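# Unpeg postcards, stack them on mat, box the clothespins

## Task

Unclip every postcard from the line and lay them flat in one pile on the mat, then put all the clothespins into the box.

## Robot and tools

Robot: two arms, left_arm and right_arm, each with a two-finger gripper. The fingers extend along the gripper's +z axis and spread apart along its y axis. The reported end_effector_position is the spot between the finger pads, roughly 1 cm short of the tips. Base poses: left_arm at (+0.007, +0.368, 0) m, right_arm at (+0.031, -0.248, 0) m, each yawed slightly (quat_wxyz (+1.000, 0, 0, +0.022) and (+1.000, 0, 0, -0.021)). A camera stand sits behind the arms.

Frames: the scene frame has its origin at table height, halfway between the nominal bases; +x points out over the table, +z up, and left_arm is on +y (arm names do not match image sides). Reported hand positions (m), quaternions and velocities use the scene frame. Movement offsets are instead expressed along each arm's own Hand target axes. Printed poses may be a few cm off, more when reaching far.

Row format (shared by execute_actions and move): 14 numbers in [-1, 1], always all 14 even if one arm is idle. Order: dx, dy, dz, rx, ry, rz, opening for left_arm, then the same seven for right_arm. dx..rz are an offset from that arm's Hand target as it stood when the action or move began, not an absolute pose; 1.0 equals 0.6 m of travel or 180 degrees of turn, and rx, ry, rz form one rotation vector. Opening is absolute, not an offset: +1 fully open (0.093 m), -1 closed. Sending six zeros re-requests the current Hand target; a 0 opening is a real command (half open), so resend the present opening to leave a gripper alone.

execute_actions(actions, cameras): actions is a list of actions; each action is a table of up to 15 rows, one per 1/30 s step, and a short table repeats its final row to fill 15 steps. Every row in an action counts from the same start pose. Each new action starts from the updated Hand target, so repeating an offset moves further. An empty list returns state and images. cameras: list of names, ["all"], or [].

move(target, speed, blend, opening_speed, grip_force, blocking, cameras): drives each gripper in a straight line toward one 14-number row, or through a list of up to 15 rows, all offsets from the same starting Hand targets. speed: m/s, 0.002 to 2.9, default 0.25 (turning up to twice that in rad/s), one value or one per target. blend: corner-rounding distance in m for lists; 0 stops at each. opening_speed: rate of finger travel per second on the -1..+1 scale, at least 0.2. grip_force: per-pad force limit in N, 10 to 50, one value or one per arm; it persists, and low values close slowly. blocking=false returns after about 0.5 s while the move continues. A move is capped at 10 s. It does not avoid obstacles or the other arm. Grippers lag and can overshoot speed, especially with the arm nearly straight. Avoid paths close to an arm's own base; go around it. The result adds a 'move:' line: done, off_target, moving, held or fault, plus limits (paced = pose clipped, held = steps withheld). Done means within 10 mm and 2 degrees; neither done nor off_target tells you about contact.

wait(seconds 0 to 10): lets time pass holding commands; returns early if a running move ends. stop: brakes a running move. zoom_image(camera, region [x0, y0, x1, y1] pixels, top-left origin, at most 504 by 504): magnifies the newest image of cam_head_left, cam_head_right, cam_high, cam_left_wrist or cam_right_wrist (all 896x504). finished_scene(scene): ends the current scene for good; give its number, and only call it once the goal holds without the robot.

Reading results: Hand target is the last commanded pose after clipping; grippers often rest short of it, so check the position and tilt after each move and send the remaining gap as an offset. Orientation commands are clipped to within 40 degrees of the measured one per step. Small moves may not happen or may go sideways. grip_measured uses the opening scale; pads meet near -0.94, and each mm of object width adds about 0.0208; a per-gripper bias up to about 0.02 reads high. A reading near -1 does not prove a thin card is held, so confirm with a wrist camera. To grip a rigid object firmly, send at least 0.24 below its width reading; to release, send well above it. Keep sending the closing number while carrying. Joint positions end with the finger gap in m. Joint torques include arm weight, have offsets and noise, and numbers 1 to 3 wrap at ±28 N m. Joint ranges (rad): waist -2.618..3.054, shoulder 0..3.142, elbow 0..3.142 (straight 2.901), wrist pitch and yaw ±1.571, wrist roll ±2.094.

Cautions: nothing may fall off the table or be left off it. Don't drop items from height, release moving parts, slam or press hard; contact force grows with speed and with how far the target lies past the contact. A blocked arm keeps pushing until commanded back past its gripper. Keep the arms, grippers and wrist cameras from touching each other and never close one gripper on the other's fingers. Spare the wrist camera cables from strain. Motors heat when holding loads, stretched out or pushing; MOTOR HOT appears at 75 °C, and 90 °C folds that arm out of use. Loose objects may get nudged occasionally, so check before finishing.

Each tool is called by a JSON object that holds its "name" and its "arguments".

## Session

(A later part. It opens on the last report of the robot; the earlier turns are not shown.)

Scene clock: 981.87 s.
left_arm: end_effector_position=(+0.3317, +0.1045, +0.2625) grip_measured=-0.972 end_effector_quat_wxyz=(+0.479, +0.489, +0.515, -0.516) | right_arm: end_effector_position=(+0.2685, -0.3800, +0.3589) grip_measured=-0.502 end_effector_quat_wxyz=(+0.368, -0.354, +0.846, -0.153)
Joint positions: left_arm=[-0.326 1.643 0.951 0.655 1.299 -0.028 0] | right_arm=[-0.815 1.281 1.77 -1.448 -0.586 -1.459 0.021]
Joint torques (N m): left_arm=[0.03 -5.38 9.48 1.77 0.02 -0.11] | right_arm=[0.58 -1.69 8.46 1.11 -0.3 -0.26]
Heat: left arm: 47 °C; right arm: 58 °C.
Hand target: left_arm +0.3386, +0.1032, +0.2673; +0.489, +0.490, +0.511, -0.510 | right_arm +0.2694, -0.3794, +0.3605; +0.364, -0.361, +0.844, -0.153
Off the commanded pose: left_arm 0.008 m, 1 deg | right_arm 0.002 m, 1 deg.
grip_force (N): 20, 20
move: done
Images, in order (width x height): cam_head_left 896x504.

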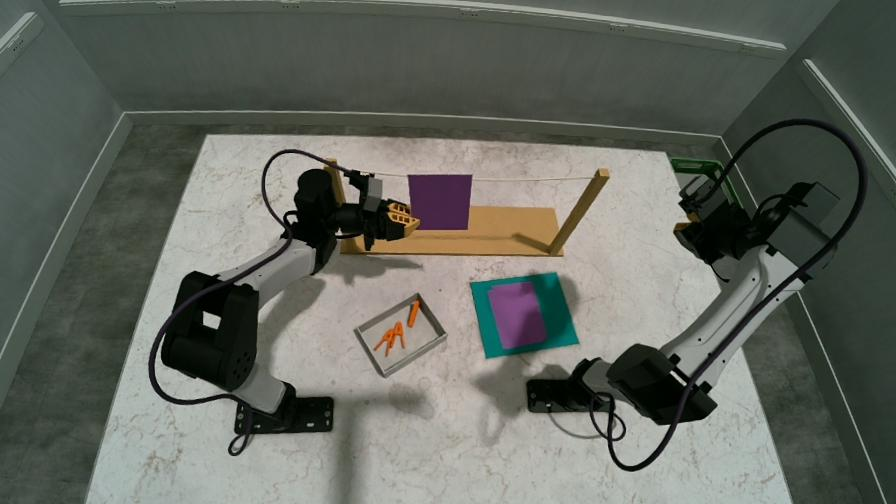

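{"name": "execute_actions", "arguments": {"actions": [], "cameras": ["cam_head_left", "cam_head_right", "cam_high", "cam_left_wrist"]}}

{"name": "zoom_image", "arguments": {"camera": "cam_head_right", "region": [300, 130, 500, 260]}}

{"name": "zoom_image", "arguments": {"camera": "cam_head_left", "region": [360, 140, 560, 270]}}

Scene clock: 987.90 s.
left_arm: end_effector_position=(+0.3317, +0.1045, +0.2625) grip_measured=-0.972 end_effector_quat_wxyz=(+0.479, +0.489, +0.515, -0.516) | right_arm: end_effector_position=(+0.2685, -0.3800, +0.3589) grip_measured=-0.502 end_effector_quat_wxyz=(+0.368, -0.354, +0.846, -0.153)
Joint positions: left_arm=[-0.326 1.643 0.951 0.655 1.299 -0.028 0] | right_arm=[-0.815 1.281 1.77 -1.448 -0.586 -1.459 0.021]
Joint velocities: within noise
Joint torques (N m): left_arm=[-0.03 -5.39 9.44 1.75 0.03 -0.1] | right_arm=[0.62 -1.68 8.44 1.1 -0.31 -0.26]
Heat: left arm: 47 °C; right arm: 59 °C.
Hand target: left_arm +0.3386, +0.1032, +0.2673; +0.489, +0.490, +0.511, -0.510 | right_arm +0.2694, -0.3793, +0.3605; +0.364, -0.361, +0.844, -0.153
Tool commands: left_gripper/opening=-1.0 right_gripper/opening=-0.5
Off the commanded pose: left_arm 0.008 m, 1 deg | right_arm 0.002 m, 1 deg.
grip_force (N): 20, 20
Images, in order (width x height): cam_head_left 896x504, cam_head_right 896x504, cam_high 896x504, cam_left_wrist 896x504.

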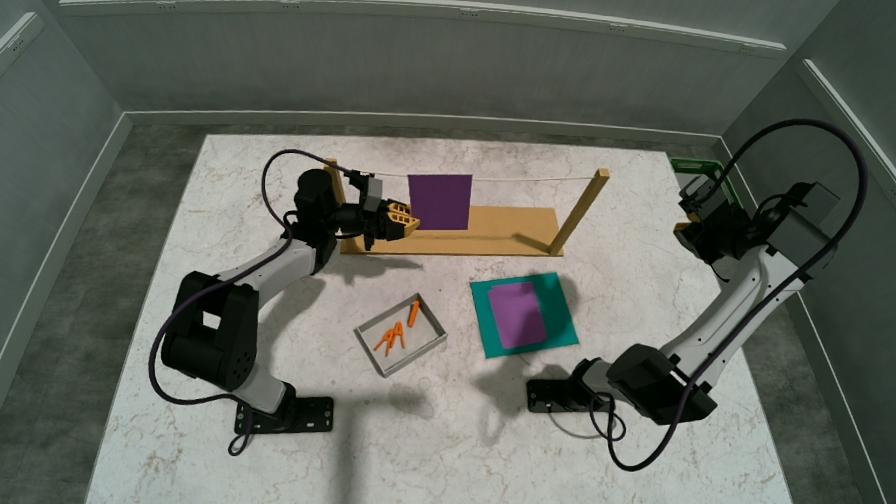

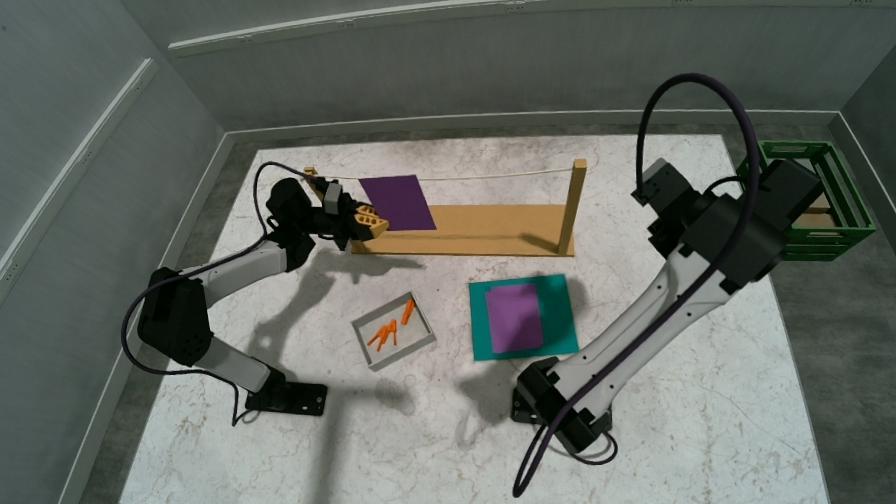

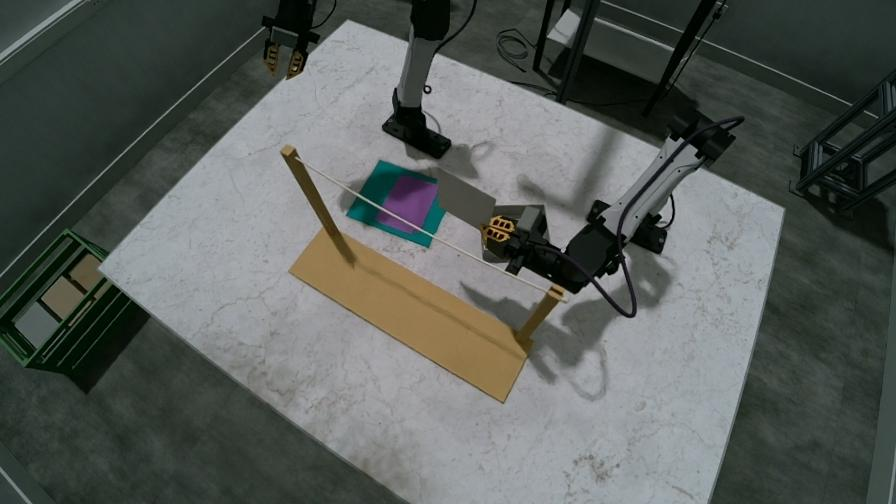

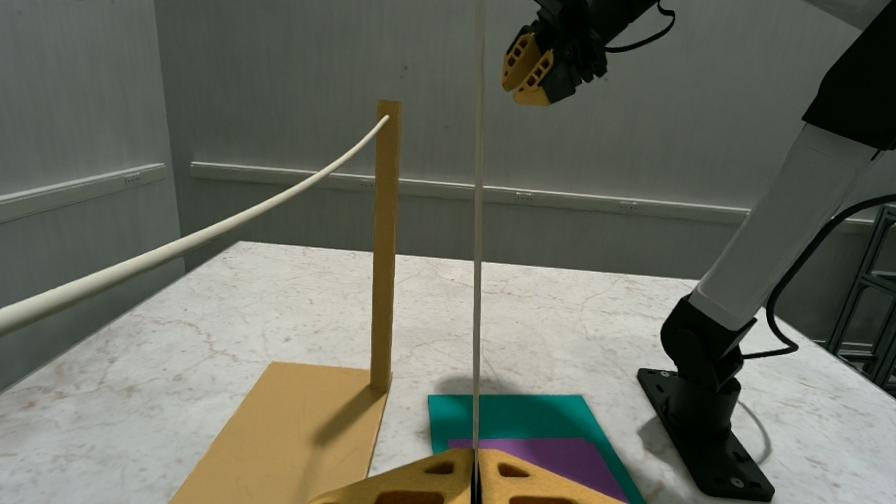

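Scaled by 2.520 from the camera's 896x504 image, which has a finer 1280x720 frame.

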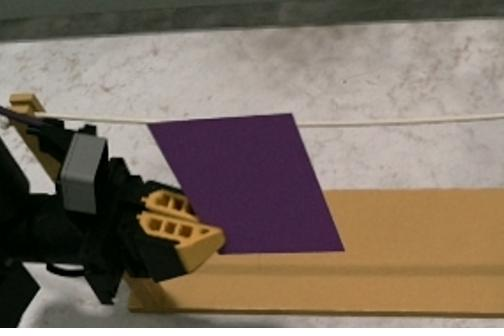

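Scaled by 2.520 from the camera's 896x504 image, which has a finer 1280x720 frame.

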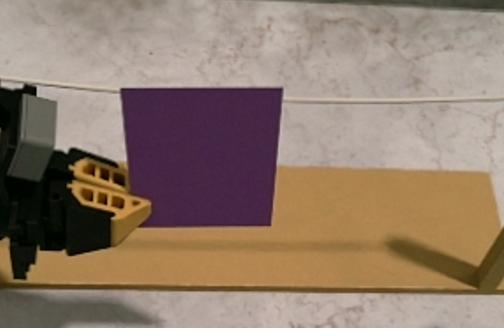

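{"name": "move", "arguments": {"target": [[0.004,-0.181,0.072,0,0,0,-1,0,0,0,0,0,0,-0.5],[0.0395,-0.2125,0.1887,-0.196,0.061,-0.491,-1,0,0,0,0,0,0,-0.5]], "blend": [0.02,0], "speed": 0.2, "cameras": ["cam_head_left", "cam_high"]}}

Scene clock: 1002.83 s.
left_arm: end_effector_position=(+0.2069, -0.0071, +0.2452) grip_measured=-0.972 end_effector_quat_wxyz=(+0.065, -0.104, +0.859, -0.498) | right_arm: end_effector_position=(+0.2685, -0.3801, +0.3589) grip_measured=-0.502 end_effector_quat_wxyz=(+0.368, -0.354, +0.846, -0.153)
Joint positions: left_arm=[-1.002 1.378 1.117 -0.287 0.313 -1.376 0] | right_arm=[-0.815 1.281 1.77 -1.448 -0.585 -1.459 0.021]
Joint torques (N m): left_arm=[-0.5 -4.11 10.56 1.83 -0.03 -0.13] | right_arm=[0.62 -1.69 8.46 1.1 -0.31 -0.26]
Heat: left arm: 48 °C; right arm: 60 °C.
Hand target: left_arm +0.2102, -0.0098, +0.2486; +0.069, -0.111, +0.859, -0.495 | right_arm +0.2694, -0.3794, +0.3604; +0.364, -0.361, +0.845, -0.153
Off the commanded pose: left_arm 0.005 m, 1 deg | right_arm 0.002 m, 1 deg.
grip_force (N): 20, 20
move: done
Images, in order (width x height): cam_head_left 896x504, cam_high 896x504.

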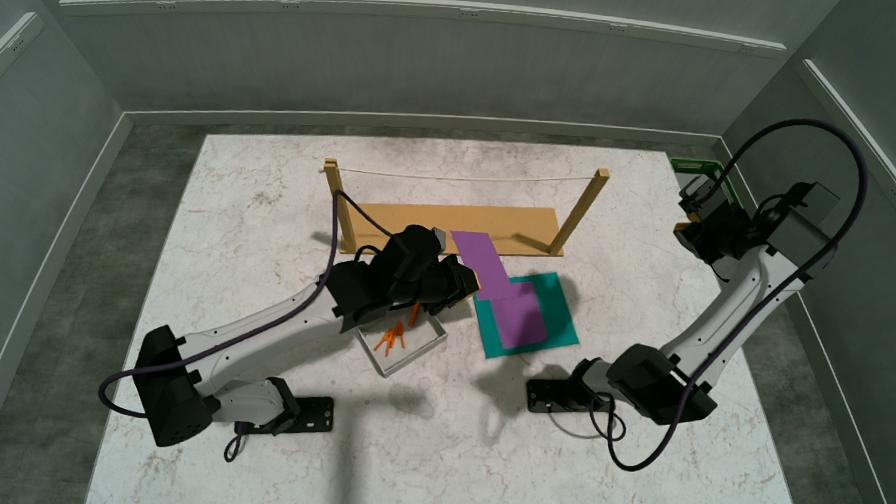

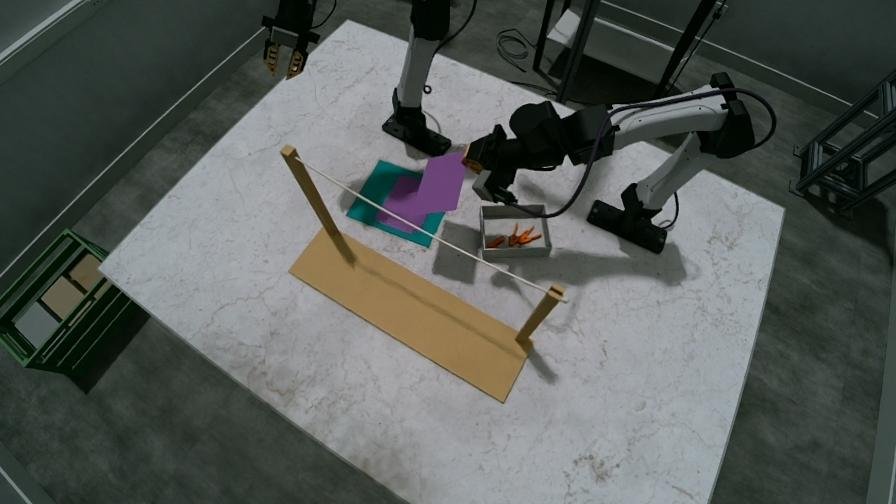

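{"name": "move", "arguments": {"target": [0.0777,0.0725,0.168,0.0281,0.0359,0.0155,-1,0,0,0,0,0,0,-0.5], "speed": 0.15, "cameras": ["cam_head_left", "cam_head_right"]}}

{"name": "zoom_image", "arguments": {"camera": "cam_head_left", "region": [440, 240, 600, 370]}}

{"name": "zoom_image", "arguments": {"camera": "cam_head_right", "region": [440, 240, 600, 370]}}

Scene clock: 1011.70 s.
left_arm: end_effector_position=(+0.1813, -0.0824, +0.1622) grip_measured=-0.972 end_effector_quat_wxyz=(+0.034, -0.055, +0.844, -0.533) | right_arm: end_effector_position=(+0.2685, -0.3801, +0.3589) grip_measured=-0.502 end_effector_quat_wxyz=(+0.368, -0.354, +0.846, -0.153)
Joint positions: left_arm=[-1.138 1.658 0.973 0.218 0.311 -1.418 0] | right_arm=[-0.815 1.281 1.77 -1.448 -0.585 -1.459 0.021]
Joint torques (N m): left_arm=[-0.31 -6.13 7.61 2.27 0.07 -0.1] | right_arm=[0.61 -1.68 8.43 1.11 -0.31 -0.25]
Heat: left arm: 50 °C; right arm: 60 °C.
Hand target: left_arm +0.1829, -0.0849, +0.1601; +0.037, -0.059, +0.841, -0.536 | right_arm +0.2694, -0.3794, +0.3604; +0.364, -0.361, +0.845, -0.153
Off the commanded pose: left_arm 0.004 m, 1 deg | right_arm 0.002 m, 1 deg.
grip_force (N): 20, 20
move: done
Images, in order (width x height): cam_head_left 896x504, cam_head_right 896x504.

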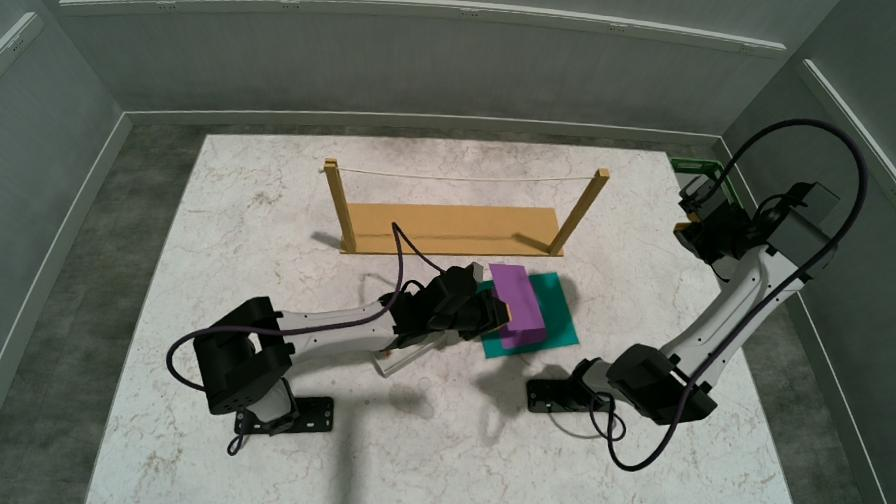

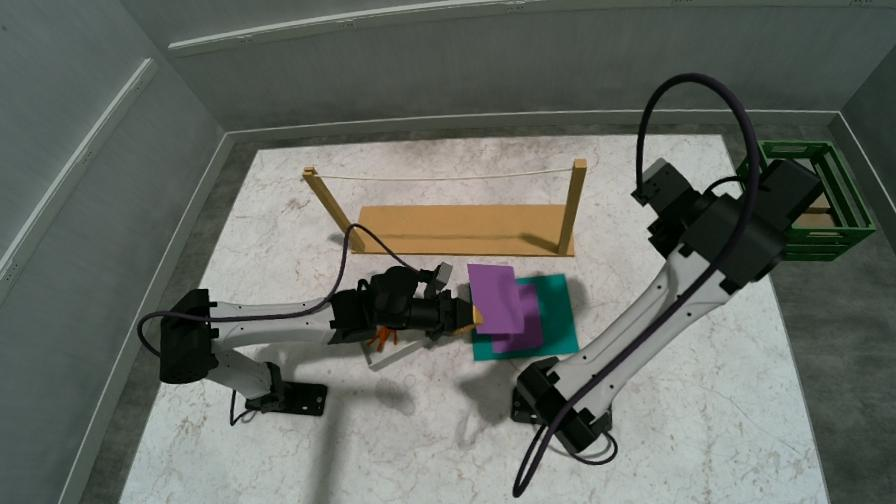

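Scaled by 3.150 from the camera's 896x504 image, which has a finer 1280x720 frame.

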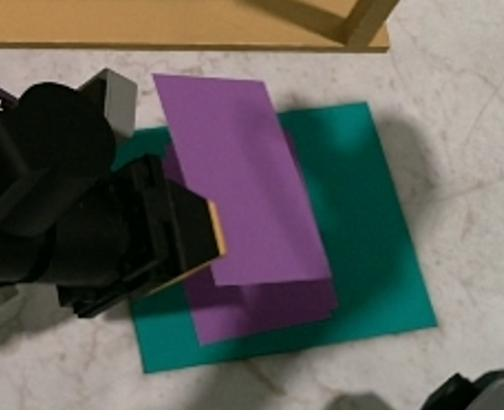

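Scaled by 3.150 from the camera's 896x504 image, which has a finer 1280x720 frame.

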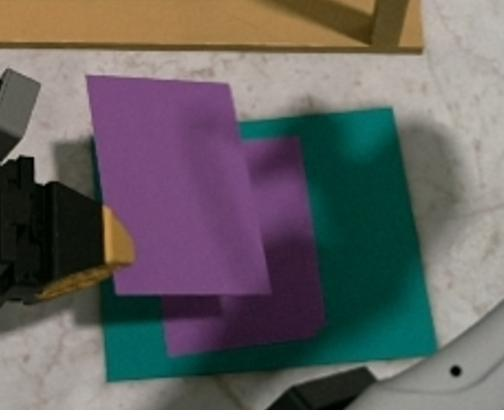

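{"name": "move", "arguments": {"target": [0.002,0.0747,0.0765,0,0.0176,0.0082,-1,0,0,0,0,0,0,-0.5], "speed": 0.1, "cameras": ["cam_head_left", "cam_head_right"]}}

{"name": "zoom_image", "arguments": {"camera": "cam_head_left", "region": [440, 240, 600, 370]}}

{"name": "zoom_image", "arguments": {"camera": "cam_head_right", "region": [440, 240, 600, 370]}}

Scene clock: 1023.93 s.
left_arm: end_effector_position=(+0.1860, -0.1049, +0.1018) grip_measured=-0.972 end_effector_quat_wxyz=(+0.018, -0.044, +0.845, -0.532) | right_arm: end_effector_position=(+0.2685, -0.3801, +0.3589) grip_measured=-0.502 end_effector_quat_wxyz=(+0.368, -0.354, +0.846, -0.153)
Joint positions: left_arm=[-1.138 1.872 0.961 0.433 0.35 -1.414 0] | right_arm=[-0.815 1.281 1.77 -1.448 -0.585 -1.459 0.021]
Joint torques (N m): left_arm=[-0.29 -7.17 7.05 2.29 0.24 0.16] | right_arm=[0.62 -1.69 8.44 1.11 -0.31 -0.25]
Heat: left arm: 49 °C; right arm: 60 °C.
Hand target: left_arm +0.1848, -0.1075, +0.1001; +0.021, -0.033, +0.843, -0.537 | right_arm +0.2694, -0.3794, +0.3604; +0.364, -0.361, +0.845, -0.153
Off the commanded pose: left_arm 0.003 m, 1 deg | right_arm 0.002 m, 1 deg.
grip_force (N): 20, 20
move: done
Images, in order (width x height): cam_head_left 896x504, cam_head_right 896x504.

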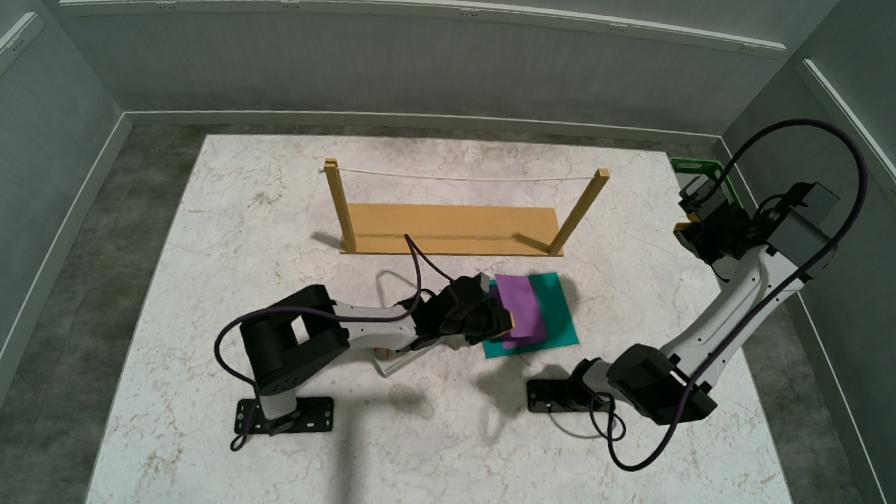

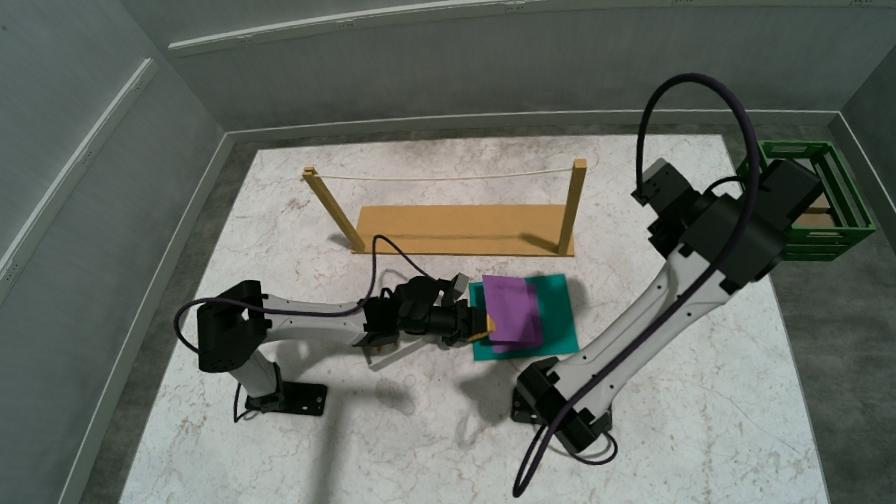

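Scaled by 3.150 from the camera's 896x504 image, which has a finer 1280x720 frame.

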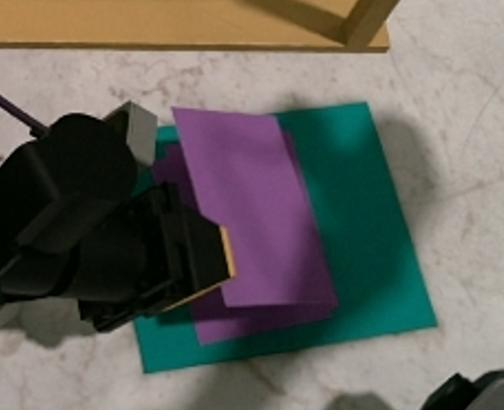

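Scaled by 3.150 from the camera's 896x504 image, which has a finer 1280x720 frame.

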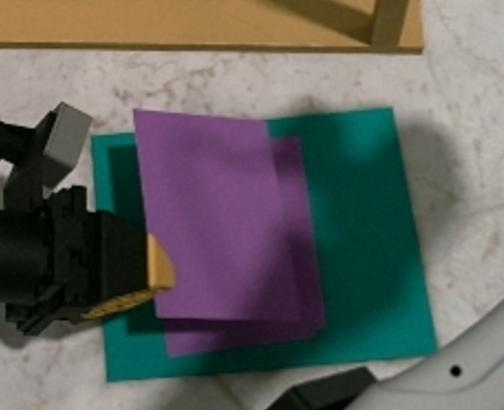

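{"name": "move", "arguments": {"target": [0.0023,0.063,0.0385,0,0.0076,0.0035,-1,0,0,0,0,0,0,-0.5], "speed": 0.08, "cameras": ["cam_head_left", "cam_head_right"]}}

{"name": "zoom_image", "arguments": {"camera": "cam_head_left", "region": [440, 240, 600, 370]}}

{"name": "zoom_image", "arguments": {"camera": "cam_head_right", "region": [440, 240, 600, 370]}}

Scene clock: 1035.53 s.
left_arm: end_effector_position=(+0.1851, -0.1118, +0.0603) grip_measured=-0.972 end_effector_quat_wxyz=(+0.011, -0.032, +0.844, -0.535) | right_arm: end_effector_position=(+0.2685, -0.3801, +0.3589) grip_measured=-0.502 end_effector_quat_wxyz=(+0.368, -0.354, +0.846, -0.153)
Joint positions: left_arm=[-1.138 2.011 0.942 0.592 0.375 -1.401 0] | right_arm=[-0.815 1.281 1.77 -1.448 -0.585 -1.459 0.021]
Joint torques (N m): left_arm=[-0.18 -7.5 6.08 2.27 0.23 0.17] | right_arm=[0.61 -1.66 8.43 1.11 -0.32 -0.26]
Heat: left arm: 48 °C; right arm: 60 °C.
Hand target: left_arm +0.1838, -0.1126, +0.0560; +0.014, -0.022, +0.843, -0.537 | right_arm +0.2694, -0.3794, +0.3604; +0.364, -0.361, +0.845, -0.153
Off the commanded pose: left_arm 0.005 m, 1 deg | right_arm 0.002 m, 1 deg.
grip_force (N): 20, 20
move: done
Images, in order (width x height): cam_head_left 896x504, cam_head_right 896x504.

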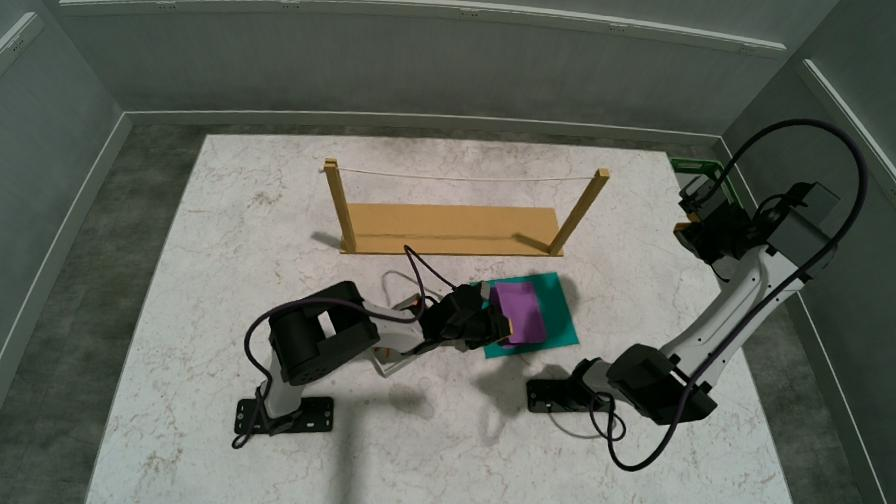

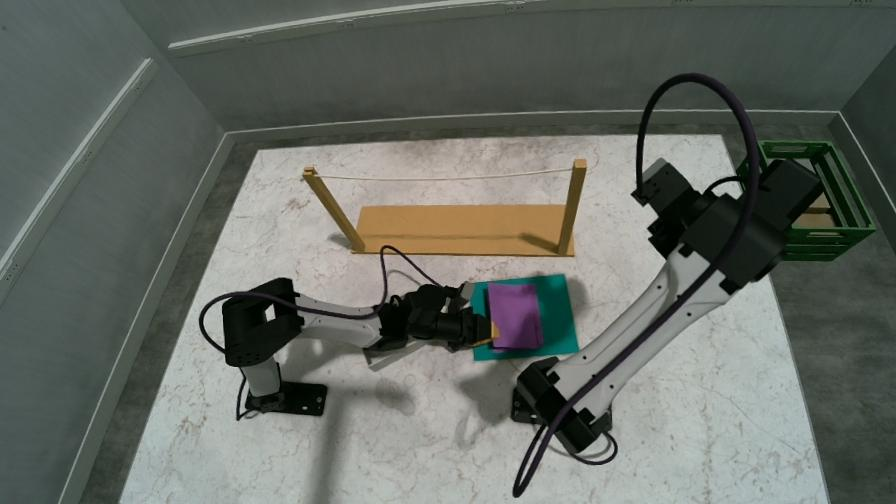

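Scaled by 3.150 from the camera's 896x504 image, which has a finer 1280x720 frame.

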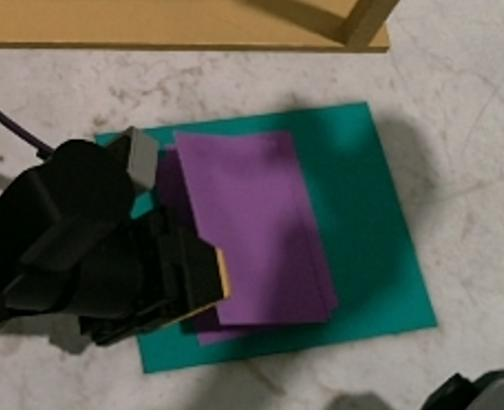

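Scaled by 3.150 from the camera's 896x504 image, which has a finer 1280x720 frame.

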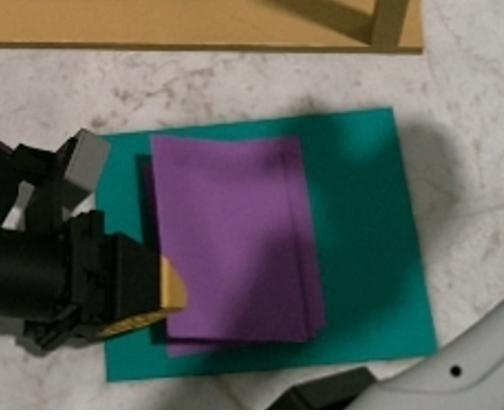

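{"name": "move", "arguments": {"target": [[0,0,0,0,0,0,-0.6,0,0,0,0,0,0,-0.5],[0,0.0183,-0.0513,0,0,0,-0.6,0,0,0,0,0,0,-0.5],[0,-0.1185,-0.14,0,0,0,-0.6,0,0,0,0,0,0,-0.5]], "speed": [0.05,0.05,0.12], "opening_speed": 0.3, "cameras": ["all"]}}

{"name": "zoom_image", "arguments": {"camera": "cam_head_left", "region": [440, 240, 600, 370]}}

{"name": "zoom_image", "arguments": {"camera": "cam_high", "region": [330, 140, 580, 300]}}

Scene clock: 1043.70 s.
left_arm: end_effector_position=(+0.1792, -0.0653, +0.1409) grip_measured=-0.603 end_effector_quat_wxyz=(+0.006, -0.032, +0.849, -0.527) | right_arm: end_effector_position=(+0.2685, -0.3801, +0.3589) grip_measured=-0.502 end_effector_quat_wxyz=(+0.368, -0.354, +0.846, -0.153)
Joint positions: left_arm=[-1.086 1.658 0.902 0.246 0.425 -1.371 0.016] | right_arm=[-0.815 1.281 1.77 -1.448 -0.585 -1.459 0.021]
Joint torques (N m): left_arm=[0.38 -8.66 9.22 1.87 0.29 0.13] | right_arm=[0.58 -1.68 8.43 1.12 -0.31 -0.26]
Heat: left arm: 47 °C; right arm: 60 °C.
Hand target: left_arm +0.1814, -0.0666, +0.1560; +0.014, -0.022, +0.843, -0.537 | right_arm +0.2694, -0.3794, +0.3604; +0.364, -0.361, +0.845, -0.153
Off the commanded pose: left_arm 0.015 m, 2 deg | right_arm 0.002 m, 1 deg.
grip_force (N): 20, 20
move: off_target (left_arm)

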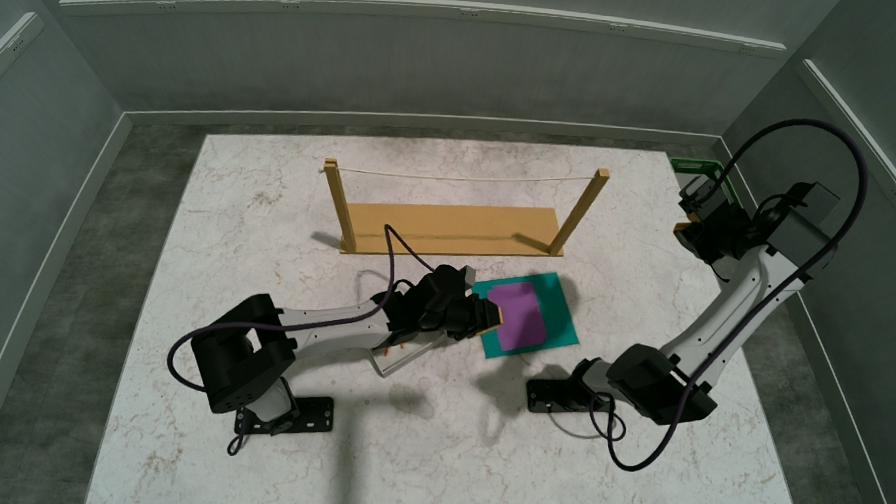

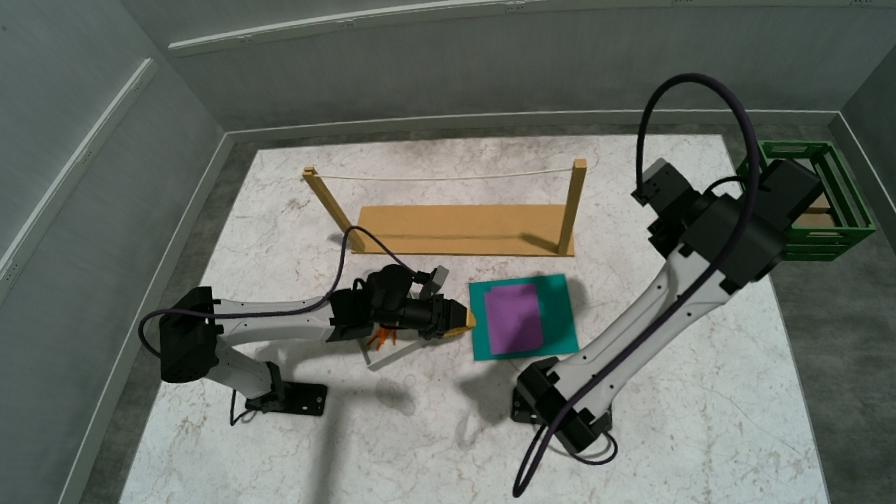

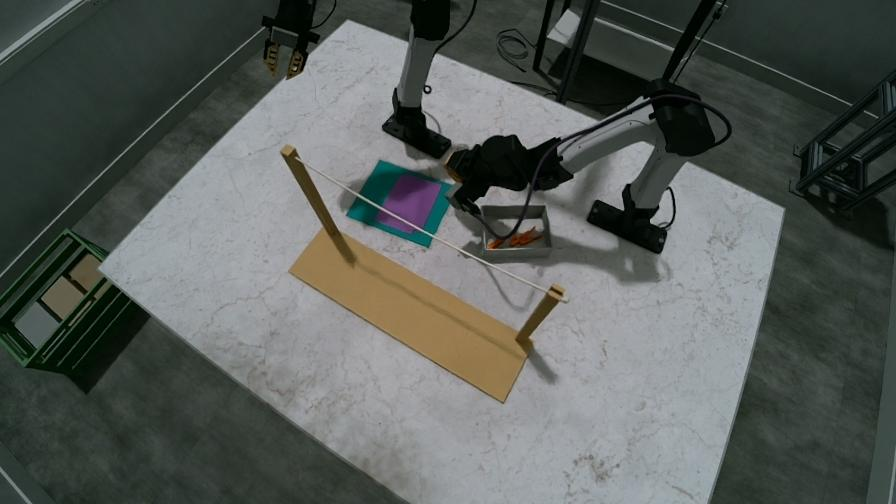

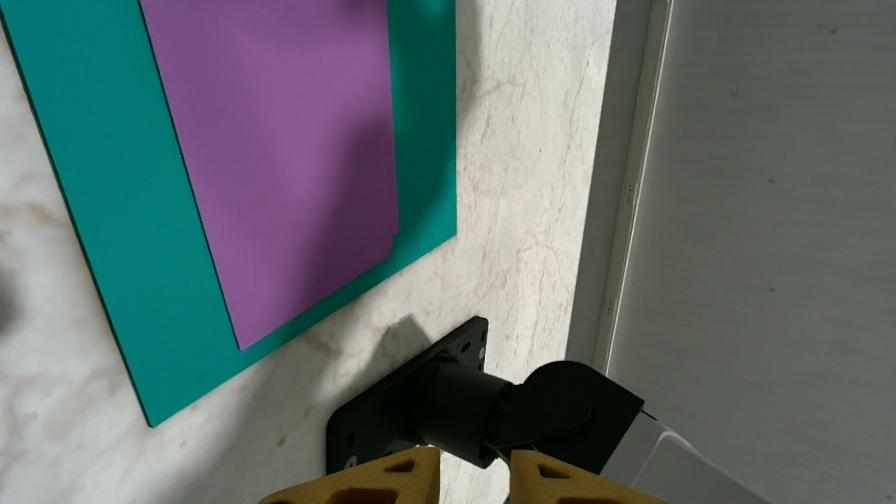

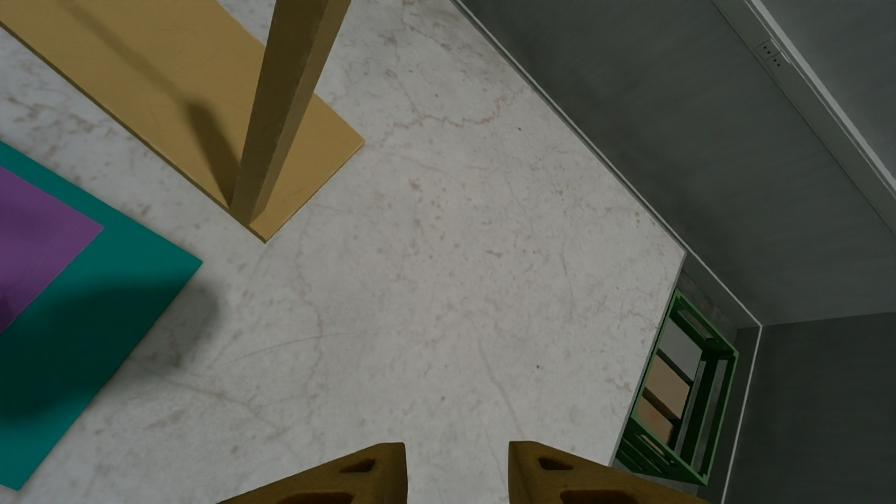

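Scaled by 3.150 from the camera's 896x504 image, which has a finer 1280x720 frame.

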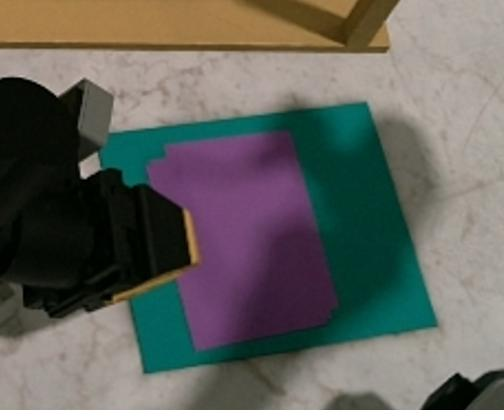

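Scaled by 2.016 from the camera's 896x504 image, which has a finer 1280x720 frame.

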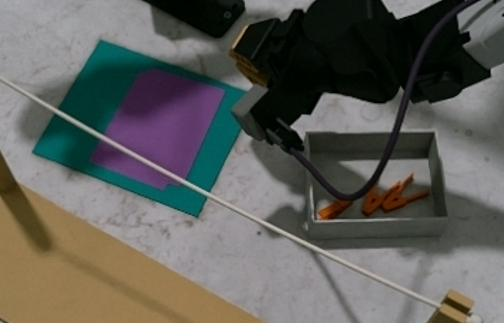

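{"name": "finished_scene", "arguments": {"scene": 1}}

The scene is finished: the task was done.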